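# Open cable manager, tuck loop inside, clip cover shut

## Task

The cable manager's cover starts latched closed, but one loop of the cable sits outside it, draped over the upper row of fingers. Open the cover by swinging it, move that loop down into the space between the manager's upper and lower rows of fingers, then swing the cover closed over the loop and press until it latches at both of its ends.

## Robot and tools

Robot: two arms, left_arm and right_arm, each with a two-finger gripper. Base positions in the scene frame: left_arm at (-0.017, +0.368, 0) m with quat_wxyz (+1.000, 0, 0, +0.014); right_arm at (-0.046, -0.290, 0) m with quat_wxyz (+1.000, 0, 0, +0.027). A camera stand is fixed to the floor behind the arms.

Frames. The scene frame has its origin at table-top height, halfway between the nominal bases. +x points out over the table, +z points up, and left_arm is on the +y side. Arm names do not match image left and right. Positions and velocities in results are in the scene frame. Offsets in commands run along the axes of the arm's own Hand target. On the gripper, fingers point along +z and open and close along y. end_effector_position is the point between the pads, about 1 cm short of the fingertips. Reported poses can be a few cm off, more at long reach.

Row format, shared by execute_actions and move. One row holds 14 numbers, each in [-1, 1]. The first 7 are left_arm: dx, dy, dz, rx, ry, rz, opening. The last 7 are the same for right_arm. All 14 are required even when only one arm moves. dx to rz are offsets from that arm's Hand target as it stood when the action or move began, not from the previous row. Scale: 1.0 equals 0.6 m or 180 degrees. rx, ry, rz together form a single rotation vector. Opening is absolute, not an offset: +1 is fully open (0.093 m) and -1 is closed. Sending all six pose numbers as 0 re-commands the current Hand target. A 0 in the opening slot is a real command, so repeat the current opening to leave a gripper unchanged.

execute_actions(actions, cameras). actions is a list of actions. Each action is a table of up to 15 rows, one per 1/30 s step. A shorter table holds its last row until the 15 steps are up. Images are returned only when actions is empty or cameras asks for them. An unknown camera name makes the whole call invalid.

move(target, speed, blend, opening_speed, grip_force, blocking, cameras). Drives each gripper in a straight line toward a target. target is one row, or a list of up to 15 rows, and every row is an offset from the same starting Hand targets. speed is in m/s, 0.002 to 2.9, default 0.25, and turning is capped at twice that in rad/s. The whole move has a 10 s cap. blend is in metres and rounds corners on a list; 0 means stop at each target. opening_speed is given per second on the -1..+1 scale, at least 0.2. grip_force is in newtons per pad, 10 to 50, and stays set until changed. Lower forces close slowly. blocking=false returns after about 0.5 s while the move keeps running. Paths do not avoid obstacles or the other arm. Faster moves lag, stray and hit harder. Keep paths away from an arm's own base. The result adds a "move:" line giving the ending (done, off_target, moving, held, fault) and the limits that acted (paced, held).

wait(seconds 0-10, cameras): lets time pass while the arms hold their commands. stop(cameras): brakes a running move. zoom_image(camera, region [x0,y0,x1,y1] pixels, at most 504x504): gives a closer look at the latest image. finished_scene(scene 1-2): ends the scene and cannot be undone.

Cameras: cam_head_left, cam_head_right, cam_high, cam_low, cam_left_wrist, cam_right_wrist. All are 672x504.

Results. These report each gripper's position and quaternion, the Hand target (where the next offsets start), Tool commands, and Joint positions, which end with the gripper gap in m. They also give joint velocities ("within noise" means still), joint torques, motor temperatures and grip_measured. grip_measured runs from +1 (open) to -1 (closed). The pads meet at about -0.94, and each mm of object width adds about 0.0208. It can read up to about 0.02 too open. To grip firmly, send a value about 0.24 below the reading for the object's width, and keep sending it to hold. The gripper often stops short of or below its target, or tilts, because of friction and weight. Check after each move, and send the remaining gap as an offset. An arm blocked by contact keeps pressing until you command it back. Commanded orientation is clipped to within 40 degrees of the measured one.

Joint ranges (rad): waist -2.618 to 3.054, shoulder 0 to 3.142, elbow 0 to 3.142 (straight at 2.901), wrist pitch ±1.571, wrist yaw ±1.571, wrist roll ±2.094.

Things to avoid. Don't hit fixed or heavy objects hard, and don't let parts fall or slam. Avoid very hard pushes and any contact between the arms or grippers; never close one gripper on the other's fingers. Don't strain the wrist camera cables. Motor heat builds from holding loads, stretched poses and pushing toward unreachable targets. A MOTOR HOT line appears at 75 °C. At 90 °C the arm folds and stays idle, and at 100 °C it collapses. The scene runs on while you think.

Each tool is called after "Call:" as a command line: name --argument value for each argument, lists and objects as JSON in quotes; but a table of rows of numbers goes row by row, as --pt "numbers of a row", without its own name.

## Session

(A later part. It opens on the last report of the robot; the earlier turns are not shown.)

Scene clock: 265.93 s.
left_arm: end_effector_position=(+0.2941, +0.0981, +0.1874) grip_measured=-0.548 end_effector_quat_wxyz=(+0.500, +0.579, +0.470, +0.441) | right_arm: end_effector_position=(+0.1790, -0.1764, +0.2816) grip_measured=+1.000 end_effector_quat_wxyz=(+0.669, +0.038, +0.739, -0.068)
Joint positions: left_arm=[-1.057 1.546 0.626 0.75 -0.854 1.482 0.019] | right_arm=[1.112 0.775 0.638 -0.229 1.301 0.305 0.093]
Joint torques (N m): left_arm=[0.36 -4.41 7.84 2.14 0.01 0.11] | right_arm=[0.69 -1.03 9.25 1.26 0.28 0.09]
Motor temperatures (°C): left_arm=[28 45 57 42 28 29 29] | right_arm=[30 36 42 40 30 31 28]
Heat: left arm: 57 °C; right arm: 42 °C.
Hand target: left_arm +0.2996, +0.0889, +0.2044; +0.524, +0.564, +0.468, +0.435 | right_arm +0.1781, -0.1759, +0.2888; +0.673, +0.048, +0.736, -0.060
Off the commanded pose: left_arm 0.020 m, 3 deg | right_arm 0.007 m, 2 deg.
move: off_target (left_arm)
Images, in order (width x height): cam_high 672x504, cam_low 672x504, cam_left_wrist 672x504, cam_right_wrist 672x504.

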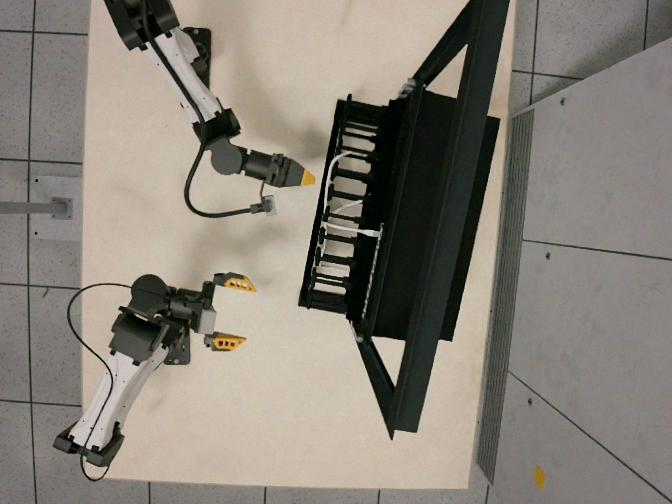

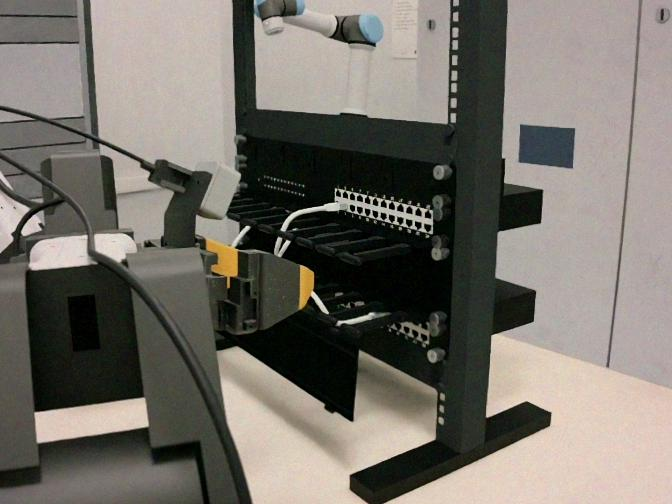

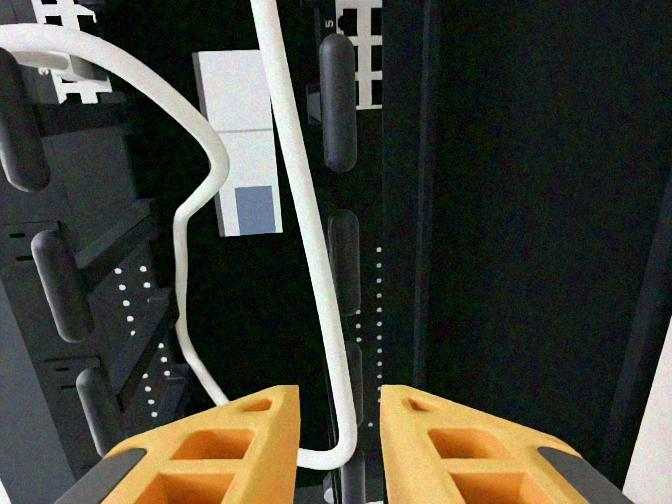

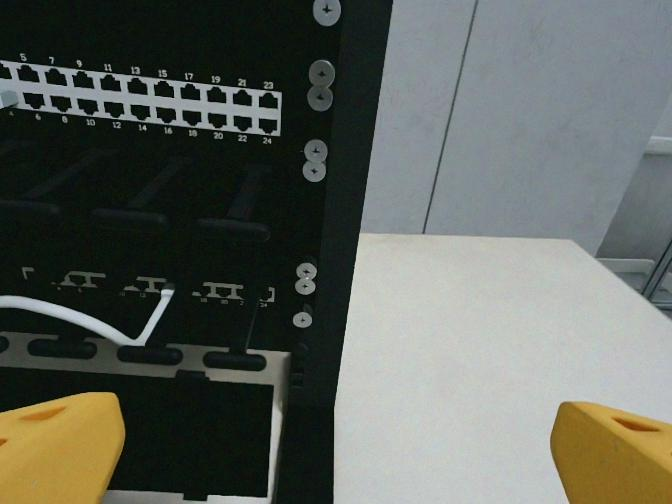

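Call:
move --pt "0 0 0.01 0 0 0 -0.55 0 0 0 0 0 0 1" --pt "0 0 0.01 0 0 0 -1 0 0 0 0 0 0 1" --pt "0 0.01 -0.05 0 0 0 -1 0 0 0 0 0 0 1" --speed 0.1 --cameras '["cam_left_wrist","cam_right_wrist"]'

Scene clock: 268.53 s.
left_arm: end_effector_position=(+0.2730, +0.0899, +0.2062) grip_measured=-0.992 end_effector_quat_wxyz=(+0.516, +0.575, +0.462, +0.436) | right_arm: end_effector_position=(+0.1790, -0.1764, +0.2816) grip_measured=+1.000 end_effector_quat_wxyz=(+0.669, +0.038, +0.739, -0.068)
Joint positions: left_arm=[-1.129 1.481 0.628 0.713 -0.903 1.484 0] | right_arm=[1.112 0.775 0.638 -0.229 1.301 0.305 0.093]
Joint torques (N m): left_arm=[-0.32 -6.61 4.63 1.87 -0.34 -0.08] | right_arm=[0.65 -1.1 9.28 1.25 0.26 0.09]
Motor temperatures (°C): left_arm=[28 45 56 42 28 29 29] | right_arm=[30 35 42 39 30 31 28]
Heat: left arm: 56 °C; right arm: 42 °C.
Hand target: left_arm +0.2707, +0.0942, +0.2127; +0.524, +0.564, +0.468, +0.435 | right_arm +0.1781, -0.1759, +0.2888; +0.673, +0.048, +0.736, -0.060
Off the commanded pose: left_arm 0.008 m, 2 deg | right_arm 0.007 m, 2 deg.
move: done; target 2's new opening was sent with left_arm's hand 0.020 m and 3 deg from that target
Images, in order (width x height): cam_left_wrist 672x504, cam_right_wrist 672x504.

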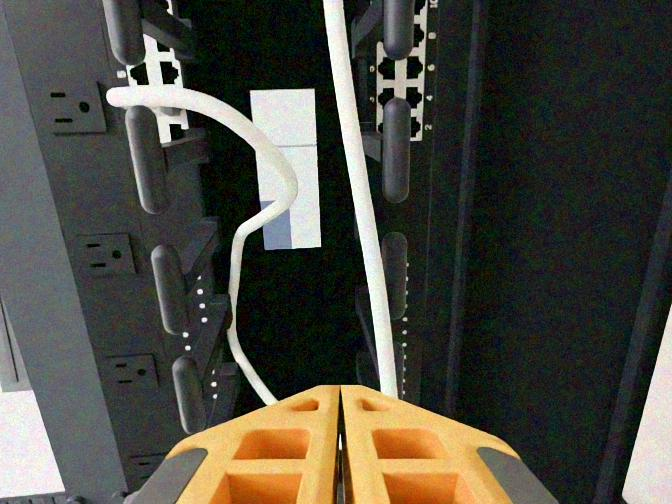

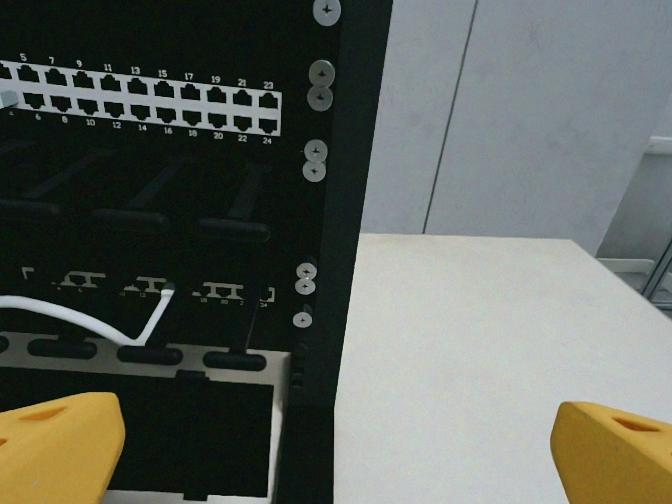

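Call:
move --pt "0.05 -0.01 0 0 0 0 -0.5 0 0 0 0 0 0 1" --pt "0.05 -0.012 0.055 0 0 0 -0.5 0 0 0 0 0 0 1" --speed 0.1 --cameras '["cam_left_wrist","cam_high"]'

Scene clock: 271.33 s.
left_arm: end_effector_position=(+0.3018, +0.1266, +0.1858) grip_measured=-0.501 end_effector_quat_wxyz=(+0.500, +0.579, +0.472, +0.438) | right_arm: end_effector_position=(+0.1790, -0.1764, +0.2816) grip_measured=+1.000 end_effector_quat_wxyz=(+0.669, +0.038, +0.739, -0.068)
Joint positions: left_arm=[-0.976 1.473 0.55 0.763 -0.773 1.494 0.021] | right_arm=[1.112 0.775 0.638 -0.229 1.301 0.305 0.093]
Joint torques (N m): left_arm=[0.47 -4.03 7.91 2.23 0.04 0.11] | right_arm=[0.66 -1.01 9.29 1.25 0.24 0.08]
Motor temperatures (°C): left_arm=[28 45 56 43 28 29 29] | right_arm=[30 35 42 39 30 31 28]
Heat: left arm: 56 °C; right arm: 42 °C.
Hand target: left_arm +0.3080, +0.1179, +0.2030; +0.524, +0.564, +0.468, +0.435 | right_arm +0.1781, -0.1759, +0.2888; +0.673, +0.048, +0.736, -0.060
Off the commanded pose: left_arm 0.020 m, 3 deg | right_arm 0.007 m, 2 deg.
move: off_target (left_arm)
Images, in order (width x height): cam_high 672x504, cam_left_wrist 672x504.

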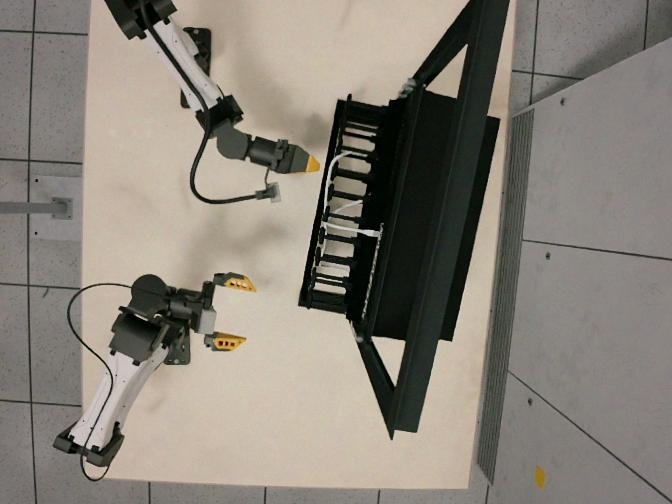

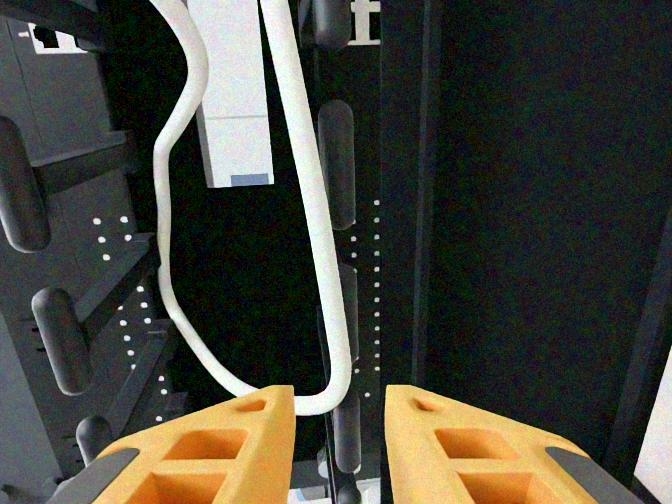

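Call:
move --pt "0.015 0 0.03 0 0 0 -0.5 0 0 0 0 0 0 1" --speed 0.1 --cameras '["cam_left_wrist"]'

Call:
move --pt "0 0 0 0 0 0 -1 0 0 0 0 0 0 1" --speed 0.1 --cameras '["cam_left_wrist"]'

Scene clock: 272.83 s.
left_arm: end_effector_position=(+0.3208, +0.1322, +0.1834) grip_measured=-0.501 end_effector_quat_wxyz=(+0.499, +0.579, +0.473, +0.437) | right_arm: end_effector_position=(+0.1790, -0.1764, +0.2816) grip_measured=+1.000 end_effector_quat_wxyz=(+0.669, +0.038, +0.739, -0.068)
Joint positions: left_arm=[-0.907 1.51 0.573 0.78 -0.706 1.503 0.021] | right_arm=[1.112 0.775 0.638 -0.229 1.301 0.305 0.093]
Joint torques (N m): left_arm=[0.55 -4.16 7.94 2.17 0.05 0.08] | right_arm=[0.55 -1.1 9.28 1.26 0.25 0.1]
Motor temperatures (°C): left_arm=[28 45 56 43 28 29 29] | right_arm=[29 35 42 39 30 31 28]
Heat: left arm: 56 °C; right arm: 42 °C.
Hand target: left_arm +0.3273, +0.1235, +0.2018; +0.524, +0.563, +0.468, +0.435 | right_arm +0.1781, -0.1759, +0.2888; +0.673, +0.048, +0.736, -0.060
Off the commanded pose: left_arm 0.021 m, 3 deg | right_arm 0.007 m, 2 deg.
move: off_target (left_arm)
Images, in order (width x height): cam_left_wrist 672x504.

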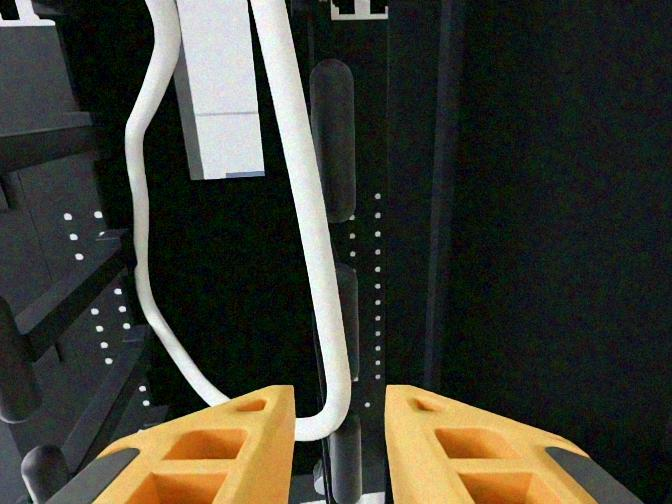

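Scene clock: 273.33 s.
left_arm: end_effector_position=(+0.3208, +0.1320, +0.1835) grip_measured=-0.992 end_effector_quat_wxyz=(+0.499, +0.579, +0.473, +0.437) | right_arm: end_effector_position=(+0.1790, -0.1764, +0.2816) grip_measured=+1.000 end_effector_quat_wxyz=(+0.669, +0.038, +0.739, -0.068)
Joint positions: left_arm=[-0.907 1.51 0.573 0.78 -0.706 1.503 0] | right_arm=[1.112 0.775 0.638 -0.229 1.301 0.305 0.093]
Joint torques (N m): left_arm=[0.24 -4.18 7.87 2.2 0.04 0.17] | right_arm=[0.64 -1.07 9.29 1.26 0.26 0.1]
Motor temperatures (°C): left_arm=[28 45 56 43 28 29 29] | right_arm=[29 35 42 39 30 31 28]
Heat: left arm: 56 °C; right arm: 42 °C.
Hand target: left_arm +0.3273, +0.1235, +0.2019; +0.524, +0.563, +0.468, +0.435 | right_arm +0.1781, -0.1759, +0.2888; +0.673, +0.048, +0.736, -0.060
Off the commanded pose: left_arm 0.021 m, 3 deg | right_arm 0.007 m, 2 deg.
move: off_target (left_arm)
Images, in order (width x height): cam_left_wrist 672x504.

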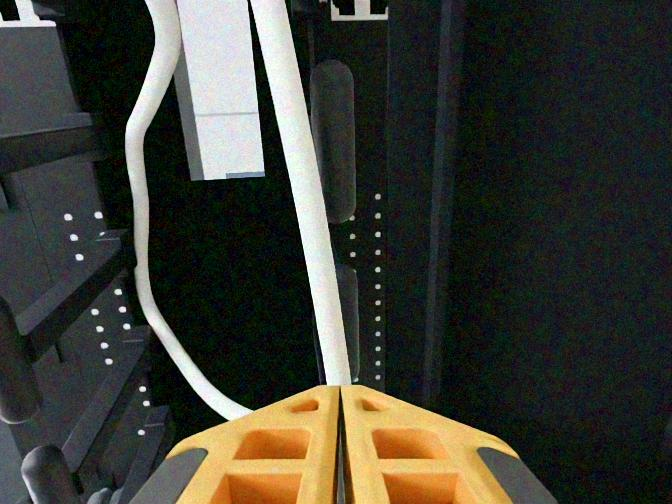

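Call:
move --pt "0 0 -0.05 0 0 0 -1 0 0 0 0 0 0 1" --speed 0.1 --cameras '["cam_left_wrist"]'

Scene clock: 275.33 s.
left_arm: end_effector_position=(+0.3007, +0.1255, +0.1972) grip_measured=-0.992 end_effector_quat_wxyz=(+0.517, +0.573, +0.465, +0.434) | right_arm: end_effector_position=(+0.1790, -0.1764, +0.2816) grip_measured=+1.000 end_effector_quat_wxyz=(+0.669, +0.038, +0.739, -0.068)
Joint positions: left_arm=[-0.972 1.445 0.549 0.774 -0.749 1.503 0] | right_arm=[1.112 0.775 0.638 -0.229 1.301 0.305 0.093]
Joint torques (N m): left_arm=[-0.32 -6.12 4.53 1.94 -0.21 -0.05] | right_arm=[0.68 -1.02 9.22 1.26 0.27 0.1]
Motor temperatures (°C): left_arm=[28 45 55 43 28 29 29] | right_arm=[29 35 42 39 30 31 28]
Heat: left arm: 55 °C; right arm: 42 °C.
Hand target: left_arm +0.2979, +0.1290, +0.2038; +0.523, +0.564, +0.468, +0.435 | right_arm +0.1781, -0.1759, +0.2888; +0.673, +0.048, +0.736, -0.060
Off the commanded pose: left_arm 0.008 m, 1 deg | right_arm 0.007 m, 2 deg.
move: done
Images, in order (width x height): cam_left_wrist 672x504.

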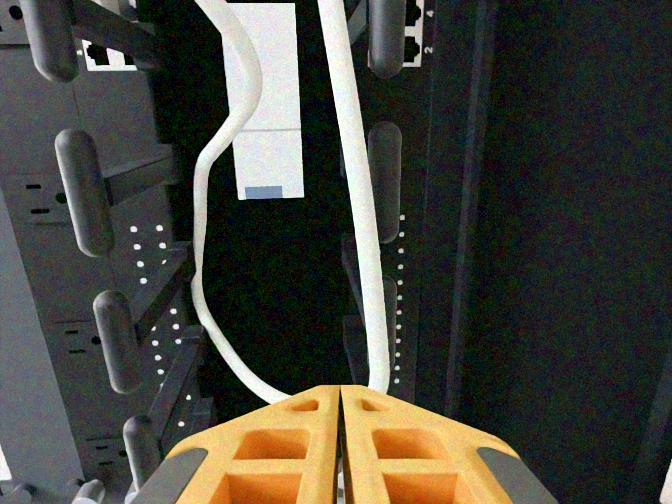

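Call:
move --pt "0.0 -0.025 0.04 0 0 0 -0.55 0 0 0 0 0 0 1" --pt "0.015 -0.018 0.085 0 0 0 -0.55 0 0 0 0 0 0 1" --speed 0.08 --cameras '["cam_left_wrist"]'

Scene clock: 277.43 s.
left_arm: end_effector_position=(+0.3257, +0.1342, +0.1717) grip_measured=-0.551 end_effector_quat_wxyz=(+0.500, +0.580, +0.471, +0.438) | right_arm: end_effector_position=(+0.1790, -0.1764, +0.2816) grip_measured=+1.000 end_effector_quat_wxyz=(+0.669, +0.038, +0.739, -0.068)
Joint positions: left_arm=[-0.886 1.559 0.551 0.858 -0.682 1.513 0.019] | right_arm=[1.112 0.775 0.638 -0.229 1.301 0.305 0.093]
Joint torques (N m): left_arm=[4.4 -2.35 9.74 2.17 0.47 0.1] | right_arm=[0.65 -1.02 9.32 1.28 0.24 0.09]
Motor temperatures (°C): left_arm=[28 45 55 43 28 29 29] | right_arm=[29 35 42 39 30 31 28]
Heat: left arm: 55 °C; right arm: 42 °C.
Hand target: left_arm +0.3488, +0.1286, +0.1894; +0.524, +0.564, +0.468, +0.435 | right_arm +0.1781, -0.1759, +0.2888; +0.673, +0.048, +0.736, -0.060
Off the commanded pose: left_arm 0.030 m, 3 deg | right_arm 0.007 m, 2 deg.
move: off_target (left_arm)
Images, in order (width x height): cam_left_wrist 672x504.

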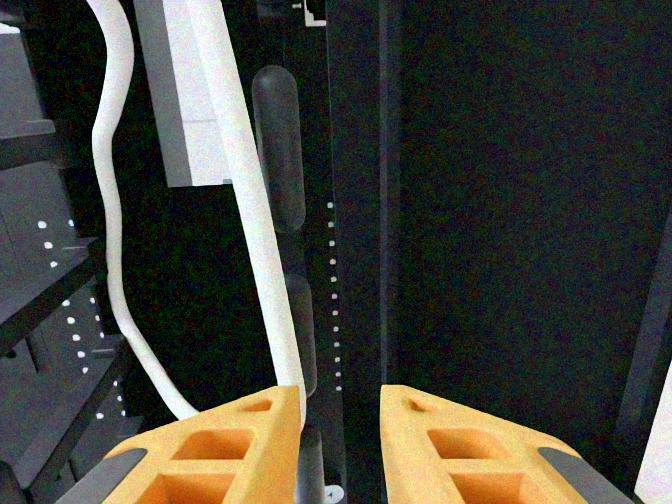

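Call:
move --pt "0 0.0 -0.075 0 0 0 -0.8 0 0 0 0 0 0 1" --pt "-0.04 0.037 -0.05 0 0 0 -1 0 0 0 0 0 0 1" --pt "-0.04 0.037 0.02 0 0 0 -1 0 0 0 0 0 0 1" --speed 0.12 --cameras '["cam_left_wrist"]'

Scene clock: 281.70 s.
left_arm: end_effector_position=(+0.3507, +0.1071, +0.2098) grip_measured=-0.992 end_effector_quat_wxyz=(+0.521, +0.560, +0.471, +0.439) | right_arm: end_effector_position=(+0.1790, -0.1764, +0.2816) grip_measured=+1.000 end_effector_quat_wxyz=(+0.669, +0.038, +0.739, -0.068)
Joint positions: left_arm=[-0.883 1.61 0.738 0.782 -0.681 1.515 0] | right_arm=[1.112 0.775 0.638 -0.229 1.301 0.305 0.093]
Joint torques (N m): left_arm=[1.11 -4.04 7.3 1.77 0.15 -0.07] | right_arm=[0.65 -1.03 9.31 1.26 0.25 0.09]
Motor temperatures (°C): left_arm=[28 45 55 43 28 29 29] | right_arm=[29 35 42 38 30 31 28]
Heat: left arm: 55 °C; right arm: 42 °C.
Hand target: left_arm +0.3577, +0.1025, +0.2108; +0.524, +0.564, +0.468, +0.435 | right_arm +0.1781, -0.1759, +0.2888; +0.673, +0.048, +0.736, -0.060
Off the commanded pose: left_arm 0.008 m, 1 deg | right_arm 0.007 m, 2 deg.
move: done; target 2's new opening was sent with left_arm's hand 0.014 m and 2 deg from that target
Images, in order (width x height): cam_left_wrist 672x504.

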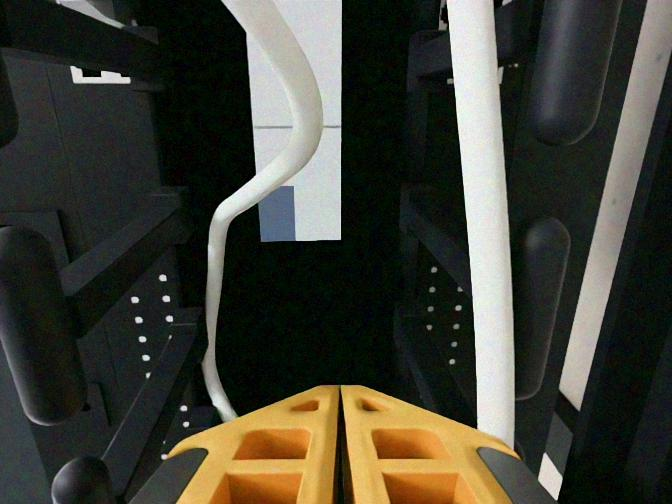

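Call:
move --pt "0 0 -0.085 0 0 0 -1 0 0 0 0 0 0 1" --pt "0.03 -0.01 -0.085 0 0 0 -1 0 0 0 0 0 0 1" --pt "0.03 -0.005 -0.05 0 0 0 -1 0 0 0 0 0 0 1" --speed 0.12 --cameras '["cam_left_wrist"]'

Scene clock: 284.70 s.
left_arm: end_effector_position=(+0.3251, +0.1348, +0.1901) grip_measured=-0.992 end_effector_quat_wxyz=(+0.496, +0.582, +0.471, +0.440) | right_arm: end_effector_position=(+0.1790, -0.1764, +0.2816) grip_measured=+1.000 end_effector_quat_wxyz=(+0.669, +0.038, +0.739, -0.068)
Joint positions: left_arm=[-0.889 1.49 0.591 0.74 -0.689 1.515 0] | right_arm=[1.112 0.775 0.638 -0.229 1.301 0.305 0.093]
Joint torques (N m): left_arm=[0.42 -4.36 8.14 2.22 0.03 -0.01] | right_arm=[0.66 -0.96 9.25 1.26 0.25 0.09]
Motor temperatures (°C): left_arm=[28 45 55 44 28 28 29] | right_arm=[29 35 42 38 30 31 28]
Heat: left arm: 55 °C; right arm: 42 °C.
Hand target: left_arm +0.3314, +0.1257, +0.2099; +0.524, +0.564, +0.468, +0.435 | right_arm +0.1781, -0.1759, +0.2888; +0.673, +0.048, +0.736, -0.060
Off the commanded pose: left_arm 0.023 m, 4 deg | right_arm 0.007 m, 2 deg.
move: off_target (left_arm)
Images, in order (width x height): cam_left_wrist 672x504.

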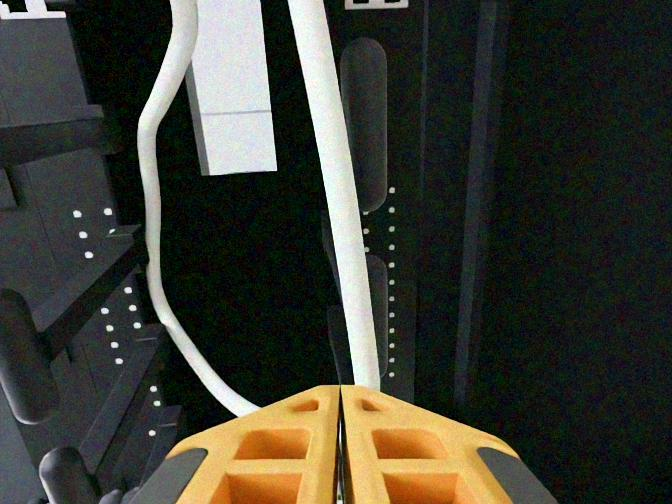

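Call:
move --pt "0.0 -0.006 0.02 0 0 0 -1 0 0 0 0 0 0 1" --pt "0.0 -0.003 0.055 0 0 0 -1 0 0 0 0 0 0 1" --speed 0.12 --cameras '["cam_left_wrist","cam_low"]'

Scene clock: 286.67 s.
left_arm: end_effector_position=(+0.3575, +0.1220, +0.2100) grip_measured=-0.992 end_effector_quat_wxyz=(+0.531, +0.554, +0.470, +0.437) | right_arm: end_effector_position=(+0.1790, -0.1764, +0.2816) grip_measured=+1.000 end_effector_quat_wxyz=(+0.669, +0.038, +0.739, -0.068)
Joint positions: left_arm=[-0.831 1.594 0.702 0.824 -0.622 1.517 0] | right_arm=[1.112 0.775 0.638 -0.229 1.301 0.305 0.093]
Joint torques (N m): left_arm=[1.02 -3.59 6.54 1.68 0.12 0.06] | right_arm=[0.66 -1.03 9.18 1.26 0.25 0.1]
Motor temperatures (°C): left_arm=[28 44 55 44 28 28 29] | right_arm=[29 34 42 38 30 31 28]
Heat: left arm: 55 °C; right arm: 42 °C.
Hand target: left_arm +0.3637, +0.1197, +0.2057; +0.524, +0.564, +0.468, +0.435 | right_arm +0.1781, -0.1759, +0.2888; +0.673, +0.048, +0.736, -0.060
Off the commanded pose: left_arm 0.008 m, 1 deg | right_arm 0.007 m, 2 deg.
move: done
Images, in order (width x height): cam_low 672x504, cam_left_wrist 672x504.

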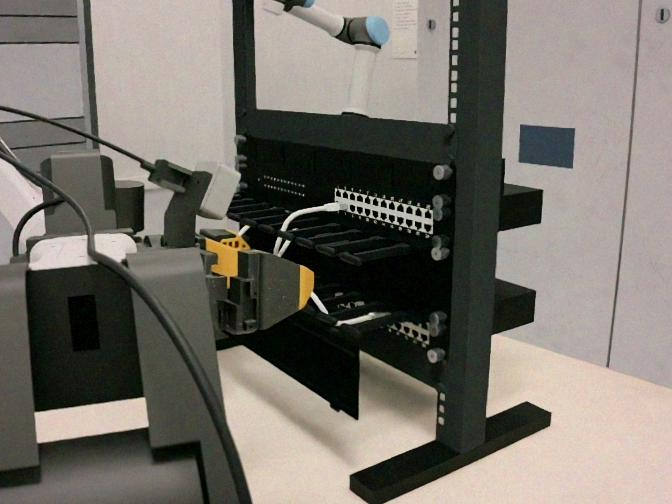

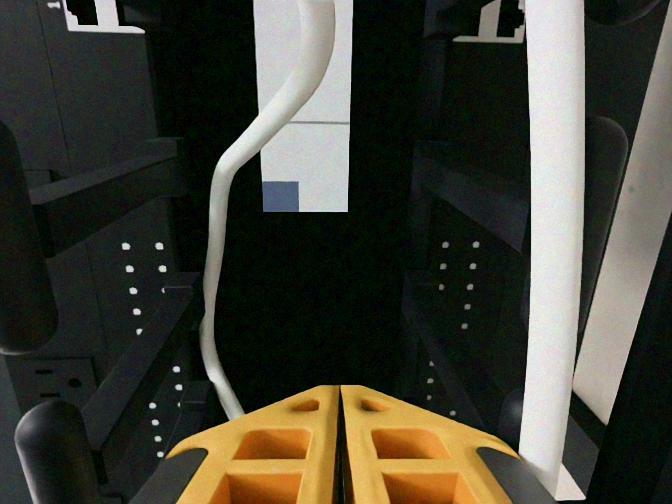

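Call:
move --pt "0 0.0 -0.13 0 0 0 -1 0 0 0 0 0 0 1" --pt "-0.06 0 -0.13 0 0 0 -0.45 0 0 0 0 0 0 1" --pt "-0.06 0 -0.058 0 0 0 -0.45 0 0 0 0 0 0 1" --speed 0.12 --cameras '["cam_left_wrist"]'

Scene clock: 291.67 s.
left_arm: end_effector_position=(+0.3171, +0.0997, +0.1906) grip_measured=-0.451 end_effector_quat_wxyz=(+0.498, +0.581, +0.469, +0.441) | right_arm: end_effector_position=(+0.1790, -0.1764, +0.2816) grip_measured=+1.000 end_effector_quat_wxyz=(+0.669, +0.038, +0.739, -0.068)
Joint positions: left_arm=[-0.988 1.579 0.675 0.741 -0.786 1.5 0.024] | right_arm=[1.112 0.775 0.638 -0.229 1.301 0.305 0.093]
Joint torques (N m): left_arm=[0.54 -4.77 7.84 2.19 -0.01 0] | right_arm=[0.68 -1.03 9.24 1.25 0.25 0.09]
Motor temperatures (°C): left_arm=[28 44 55 44 28 28 29] | right_arm=[29 34 42 38 30 31 28]
Heat: left arm: 55 °C; right arm: 42 °C.
Hand target: left_arm +0.3229, +0.0907, +0.2083; +0.524, +0.563, +0.468, +0.435 | right_arm +0.1781, -0.1759, +0.2888; +0.673, +0.048, +0.736, -0.060
Off the commanded pose: left_arm 0.021 m, 4 deg | right_arm 0.007 m, 2 deg.
move: off_target (left_arm); target 2's new opening was sent with left_arm's hand 0.017 m and 3 deg from that target
Images, in order (width x height): cam_left_wrist 672x504.

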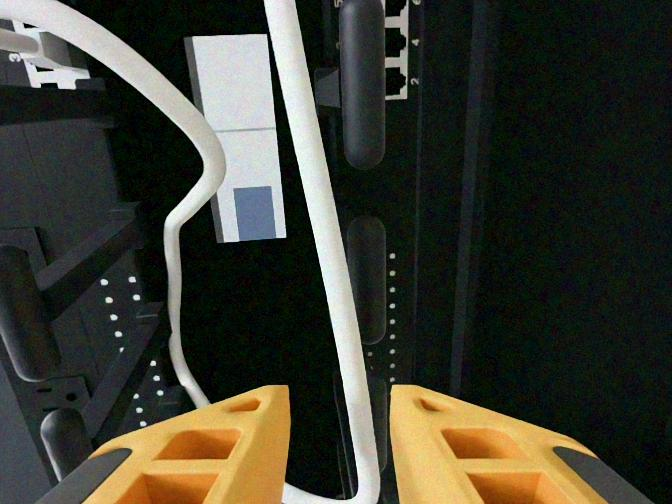

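Call:
move --pt "0.0 -0.006 0.008 0 0 0 -0.45 0 0 0 0 0 0 1" --pt "0.0 -0.006 0.008 0 0 0 -1 0 0 0 0 0 0 1" --speed 0.12 --cameras '["cam_left_wrist"]'

Call:
move --target '[0,0.02,-0.04,0,0,0,-1,0,0,0,0,0,0,1]' --speed 0.12 --cameras '["cam_left_wrist","cam_high"]'

Scene clock: 293.70 s.
left_arm: end_effector_position=(+0.3202, +0.0985, +0.1850) grip_measured=-0.992 end_effector_quat_wxyz=(+0.497, +0.583, +0.469, +0.440) | right_arm: end_effector_position=(+0.1790, -0.1764, +0.2816) grip_measured=+1.000 end_effector_quat_wxyz=(+0.669, +0.038, +0.739, -0.068)
Joint positions: left_arm=[-0.98 1.603 0.675 0.761 -0.775 1.5 0] | right_arm=[1.112 0.775 0.638 -0.229 1.301 0.305 0.093]
Joint torques (N m): left_arm=[0.38 -4.93 8.31 2.2 0.03 0.02] | right_arm=[0.66 -1.05 9.25 1.24 0.25 0.1]
Motor temperatures (°C): left_arm=[28 44 55 44 28 28 29] | right_arm=[29 34 42 38 30 31 28]
Heat: left arm: 55 °C; right arm: 42 °C.
Hand target: left_arm +0.3273, +0.0898, +0.2043; +0.524, +0.564, +0.468, +0.435 | right_arm +0.1781, -0.1759, +0.2888; +0.673, +0.048, +0.736, -0.060
Off the commanded pose: left_arm 0.022 m, 4 deg | right_arm 0.007 m, 2 deg.
move: off_target (left_arm); target 2's new opening was sent with left_arm's hand 0.023 m and 4 deg from that target
Images, in order (width x height): cam_left_wrist 672x504.

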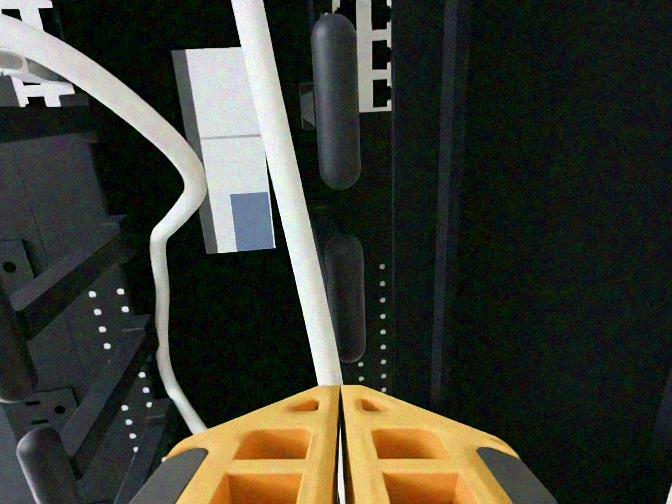

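Scene clock: 294.77 s.
left_arm: end_effector_position=(+0.3053, +0.0937, +0.2014) grip_measured=-0.992 end_effector_quat_wxyz=(+0.508, +0.582, +0.463, +0.436) | right_arm: end_effector_position=(+0.1790, -0.1764, +0.2816) grip_measured=+1.000 end_effector_quat_wxyz=(+0.669, +0.038, +0.739, -0.068)
Joint positions: left_arm=[-1.024 1.538 0.675 0.712 -0.8 1.5 0] | right_arm=[1.112 0.775 0.638 -0.229 1.301 0.305 0.093]
Joint torques (N m): left_arm=[-0.23 -7.19 6.31 1.86 -0.28 -0.03] | right_arm=[0.65 -1.01 9.29 1.26 0.26 0.11]
Motor temperatures (°C): left_arm=[28 44 55 44 28 28 29] | right_arm=[29 34 42 38 30 31 28]
Heat: left arm: 55 °C; right arm: 42 °C.
Hand target: left_arm +0.3047, +0.0941, +0.2181; +0.524, +0.563, +0.468, +0.435 | right_arm +0.1781, -0.1759, +0.2888; +0.673, +0.048, +0.736, -0.060
Off the commanded pose: left_arm 0.017 m, 3 deg | right_arm 0.007 m, 2 deg.
move: off_target (left_arm)
Images, in order (width x height): cam_high 672x504, cam_left_wrist 672x504.

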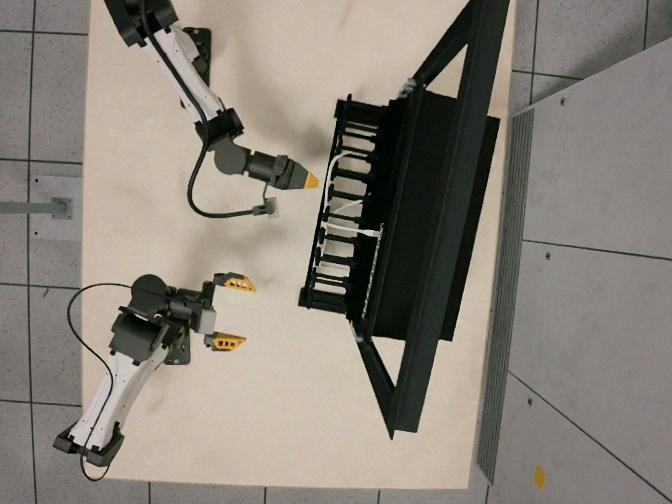

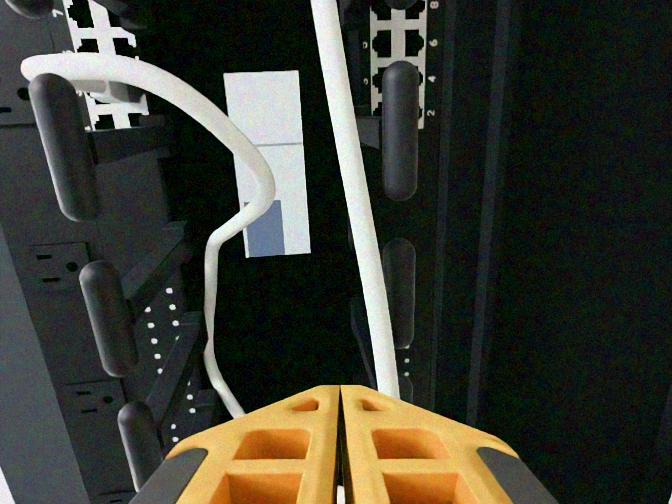

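Call:
move --target '[0,0.02,-0.2,0,0,0,-1,0,0,0,0,0,0,1]' --cameras '["cam_high"]'

Call:
zoom_image --camera "cam_high" --region '[280, 80, 430, 330]'

Scene clock: 297.83 s.
left_arm: end_effector_position=(+0.1892, +0.1133, +0.2298) grip_measured=-0.992 end_effector_quat_wxyz=(+0.512, +0.578, +0.457, +0.441) | right_arm: end_effector_position=(+0.1790, -0.1764, +0.2816) grip_measured=+1.000 end_effector_quat_wxyz=(+0.669, +0.038, +0.739, -0.068)
Joint positions: left_arm=[-1.417 1.19 0.553 0.405 -1.187 1.398 0] | right_arm=[1.112 0.775 0.638 -0.229 1.301 0.305 0.093]
Joint torques (N m): left_arm=[-0.55 -4.33 6.11 1.59 -0.34 -0.18] | right_arm=[0.68 -1.06 9.32 1.24 0.24 0.1]
Heat: left arm: 54 °C; right arm: 41 °C.
Hand target: left_arm +0.1879, +0.1159, +0.2387; +0.524, +0.563, +0.468, +0.435 | right_arm +0.1781, -0.1759, +0.2888; +0.673, +0.048, +0.736, -0.060
Off the commanded pose: left_arm 0.009 m, 3 deg | right_arm 0.007 m, 2 deg.
move: off_target (left_arm)
Images, in order (width x height): cam_high 672x504.

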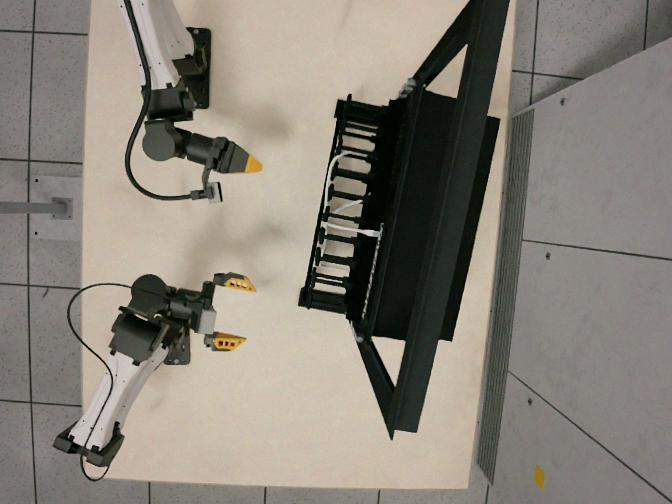

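Scaled by 2.016 from the camera's 672x504 image, which has a finer 960x720 frame.

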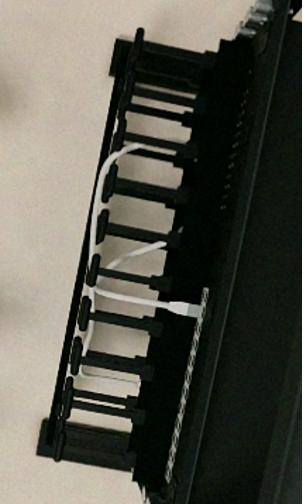

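Call:
move --pt "-0.02 -0.035 0.18 0 0 0 -1 0 0 0 0 0 0 1" --pt "-0.01 -0.035 0.29 0 0 0 -1 0 0 0 0 0 0 1" --pt "0.06 -0.035 0.3 0 0 0 -1 0 0 0 0 0 0 1" --speed 0.15 --cameras '["cam_left_wrist","cam_high"]'

Call:
zoom_image --camera "cam_high" --region '[280, 80, 430, 330]'

Scene clock: 302.43 s.
left_arm: end_effector_position=(+0.3496, +0.0828, +0.2089) grip_measured=-0.992 end_effector_quat_wxyz=(+0.558, +0.582, +0.438, +0.398) | right_arm: end_effector_position=(+0.1790, -0.1764, +0.2816) grip_measured=+1.000 end_effector_quat_wxyz=(+0.669, +0.038, +0.739, -0.068)
Joint positions: left_arm=[-0.878 1.636 0.748 0.816 -0.542 1.507 0] | right_arm=[1.112 0.775 0.638 -0.229 1.301 0.305 0.093]
Joint torques (N m): left_arm=[5.35 -6.39 4.4 1.8 -0.61 0.11] | right_arm=[0.69 -1.06 9.22 1.25 0.26 0.09]
Heat: left arm: 54 °C; right arm: 41 °C.
Hand target: left_arm +0.3695, +0.1186, +0.2048; +0.524, +0.563, +0.468, +0.435 | right_arm +0.1781, -0.1759, +0.2888; +0.673, +0.048, +0.736, -0.060
Off the commanded pose: left_arm 0.041 m, 7 deg | right_arm 0.007 m, 2 deg.
move: off_target (left_arm)
Images, in order (width x height): cam_high 672x504, cam_left_wrist 672x504.

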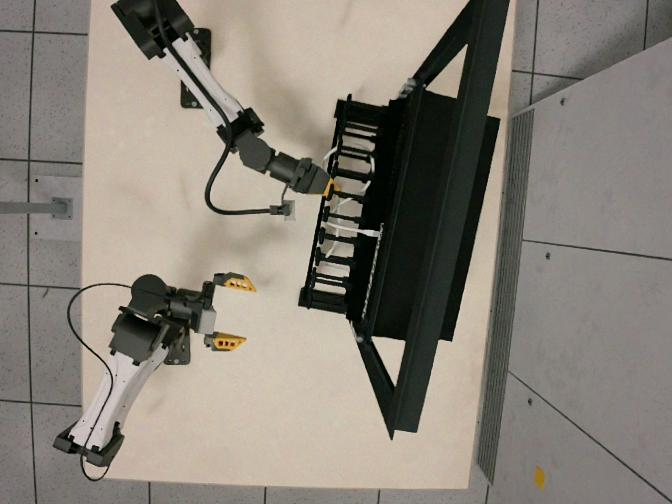

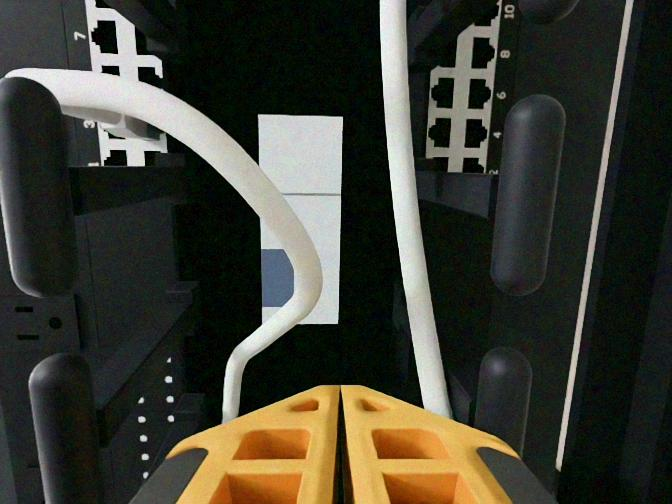

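Scaled by 2.016 from the camera's 672x504 image, which has a finer 960x720 frame.

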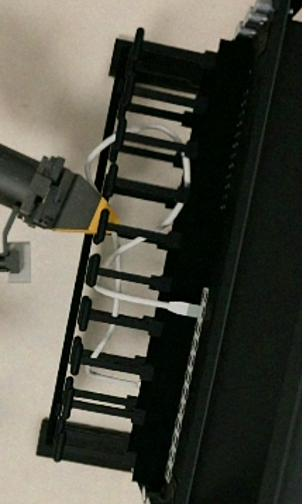

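Call:
move --pt "-0.055 0 0.0 0 0 0 -1 0 0 0 0 0 0 1" --pt "-0.055 0 -0.18 0 0 0 -1 0 0 0 0 0 0 1" --speed 0.15 --cameras '["cam_left_wrist","cam_high"]'

Call:
zoom_image --camera "cam_high" --region '[280, 80, 430, 330]'

Scene clock: 305.47 s.
left_arm: end_effector_position=(+0.2597, +0.1014, +0.2070) grip_measured=-0.992 end_effector_quat_wxyz=(+0.515, +0.576, +0.459, +0.438) | right_arm: end_effector_position=(+0.1790, -0.1764, +0.2816) grip_measured=+1.000 end_effector_quat_wxyz=(+0.669, +0.038, +0.739, -0.068)
Joint positions: left_arm=[-1.155 1.412 0.572 0.696 -0.928 1.488 0] | right_arm=[1.112 0.775 0.638 -0.229 1.301 0.305 0.093]
Joint torques (N m): left_arm=[-0.28 -6.17 4.49 1.84 -0.3 -0.14] | right_arm=[0.65 -1.09 9.33 1.26 0.26 0.1]
Heat: left arm: 54 °C; right arm: 41 °C.
Hand target: left_arm +0.2575, +0.1059, +0.2125; +0.524, +0.564, +0.468, +0.435 | right_arm +0.1781, -0.1759, +0.2888; +0.673, +0.048, +0.736, -0.060
Off the commanded pose: left_arm 0.008 m, 2 deg | right_arm 0.007 m, 2 deg.
move: done
Images, in order (width x height): cam_high 672x504, cam_left_wrist 672x504.

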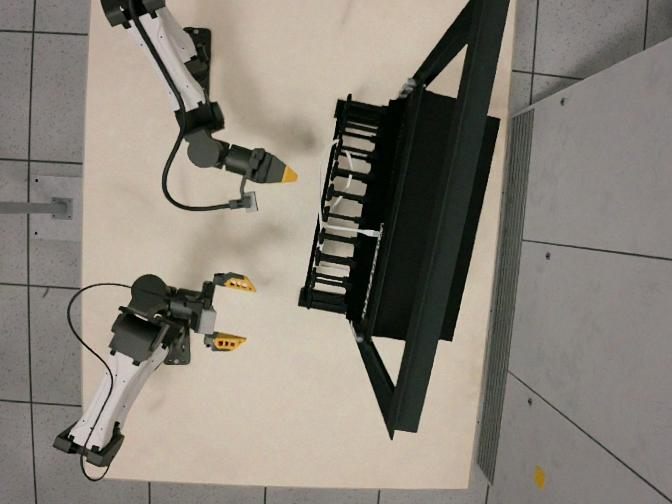

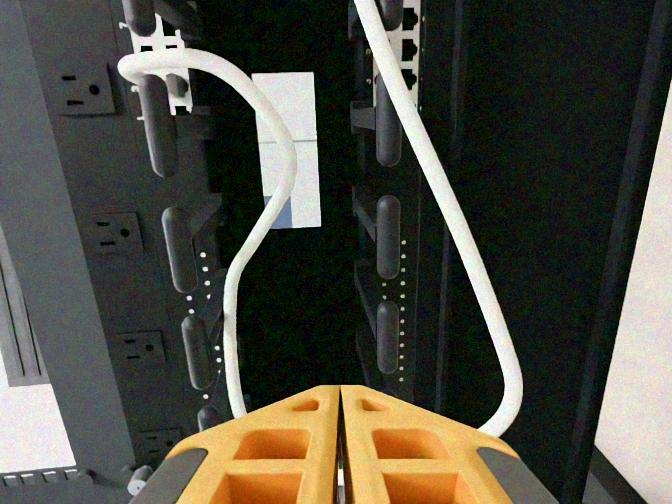

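Scaled by 2.016 from the camera's 672x504 image, which has a finer 960x720 frame.

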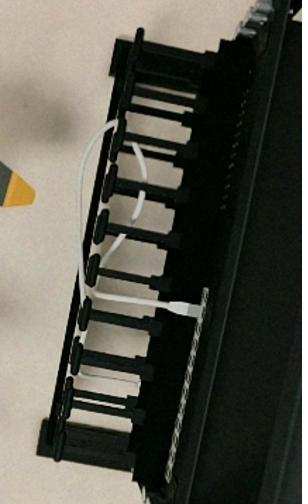

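Call:
move --pt "0.04 -0.08 -0.03 0 0 0 -0.3 0 0 0 0 0 0 1" --pt "0.04 -0.08 0.055 0 0 0 -0.3 0 0 0 0 0 0 1" --speed 0.15 --cameras '["cam_left_wrist","cam_high"]'

Call:
zoom_image --camera "cam_high" --region '[280, 80, 430, 330]'

Scene clock: 308.27 s.
left_arm: end_effector_position=(+0.2848, +0.1330, +0.1472) grip_measured=-0.301 end_effector_quat_wxyz=(+0.500, +0.579, +0.470, +0.440) | right_arm: end_effector_position=(+0.1790, -0.1764, +0.2816) grip_measured=+1.000 end_effector_quat_wxyz=(+0.669, +0.038, +0.739, -0.068)
Joint positions: left_arm=[-1.017 1.571 0.422 0.985 -0.814 1.489 0.031] | right_arm=[1.112 0.775 0.638 -0.229 1.301 0.305 0.093]
Joint torques (N m): left_arm=[0.47 -3.86 6.76 2.22 0.08 0.07] | right_arm=[0.59 -0.95 9.24 1.27 0.24 0.09]
Heat: left arm: 54 °C; right arm: 41 °C.
Hand target: left_arm +0.2909, +0.1241, +0.1623; +0.524, +0.564, +0.468, +0.435 | right_arm +0.1781, -0.1759, +0.2888; +0.673, +0.048, +0.736, -0.060
Off the commanded pose: left_arm 0.019 m, 3 deg | right_arm 0.007 m, 2 deg.
move: off_target (left_arm)
Images, in order (width x height): cam_high 672x504, cam_left_wrist 672x504.

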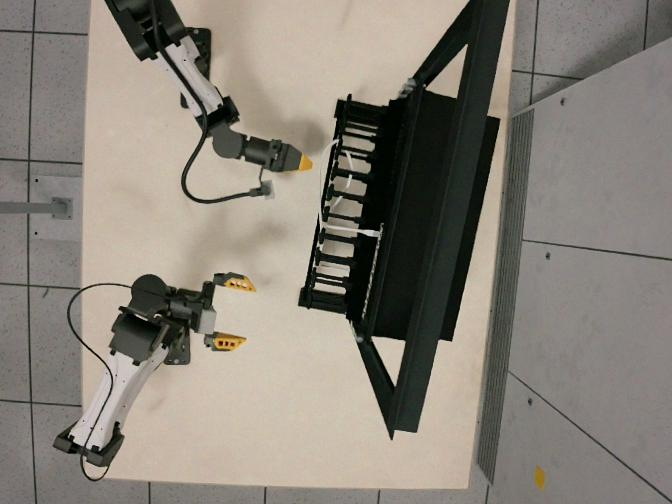

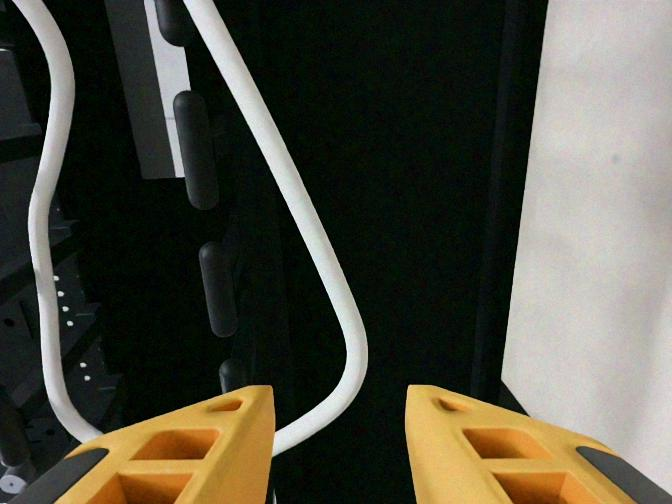

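Scaled by 2.016 from the camera's 672x504 image, which has a finer 960x720 frame.

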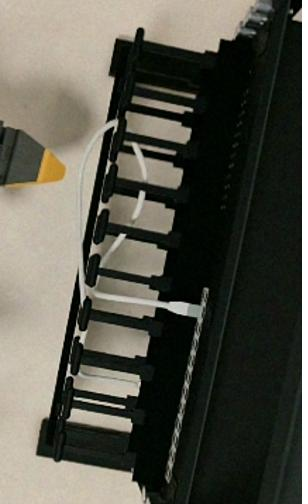

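Call:
move --pt "-0.01 0 0.045 0 0 0 -0.3 0 0 0 0 0 0 1" --pt "-0.01 0 0.045 0 0 0 -1 0 0 0 0 0 0 1" --speed 0.15 --cameras '["cam_left_wrist","cam_high"]'

Call:
zoom_image --camera "cam_high" --region '[280, 80, 430, 330]'

Scene clock: 310.13 s.
left_arm: end_effector_position=(+0.3101, +0.1223, +0.1449) grip_measured=-0.982 end_effector_quat_wxyz=(+0.500, +0.579, +0.472, +0.439) | right_arm: end_effector_position=(+0.1790, -0.1764, +0.2816) grip_measured=+1.000 end_effector_quat_wxyz=(+0.669, +0.038, +0.739, -0.068)
Joint positions: left_arm=[-0.961 1.665 0.509 0.997 -0.759 1.497 0] | right_arm=[1.112 0.775 0.638 -0.229 1.301 0.305 0.093]
Joint torques (N m): left_arm=[0.4 -4.6 6.69 2.26 0.03 0.06] | right_arm=[0.69 -1.02 9.25 1.25 0.24 0.09]
Heat: left arm: 54 °C; right arm: 41 °C.
Hand target: left_arm +0.3162, +0.1134, +0.1603; +0.524, +0.564, +0.468, +0.435 | right_arm +0.1781, -0.1759, +0.2888; +0.673, +0.048, +0.736, -0.060
Off the commanded pose: left_arm 0.019 m, 3 deg | right_arm 0.007 m, 2 deg.
move: off_target (left_arm); target 2's new opening was sent with left_arm's hand 0.019 m and 3 deg from that target
Images, in order (width x height): cam_high 672x504, cam_left_wrist 672x504.

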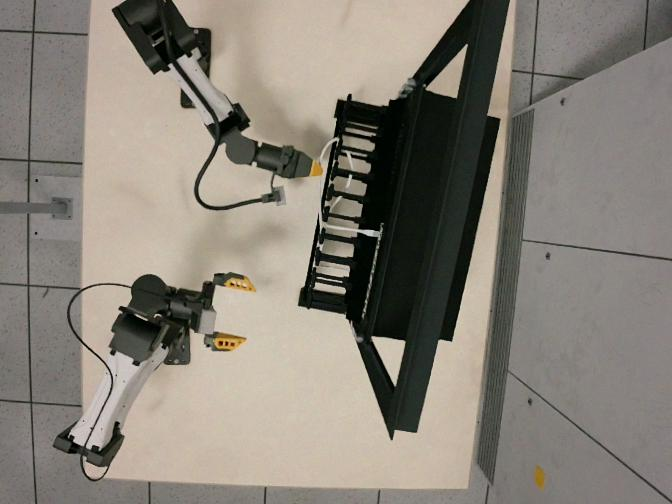

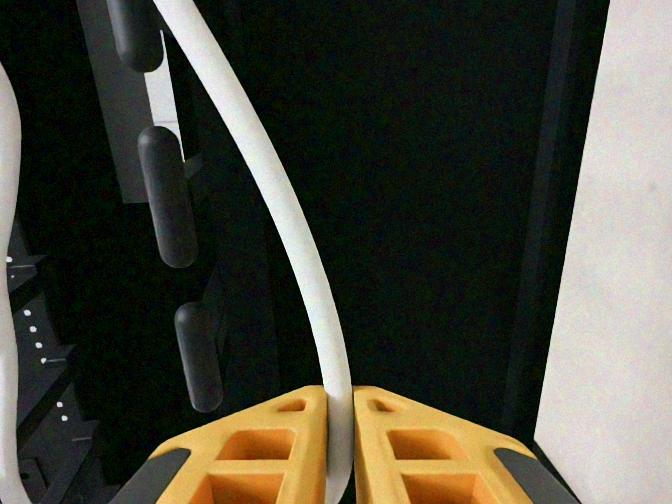

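Scaled by 2.016 from the camera's 672x504 image, which has a finer 960x720 frame.

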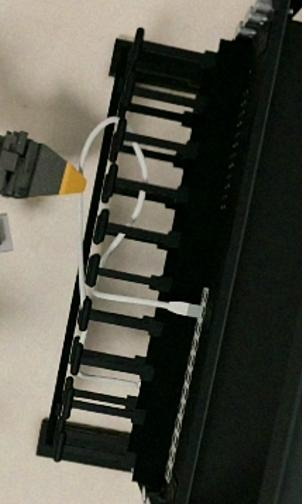

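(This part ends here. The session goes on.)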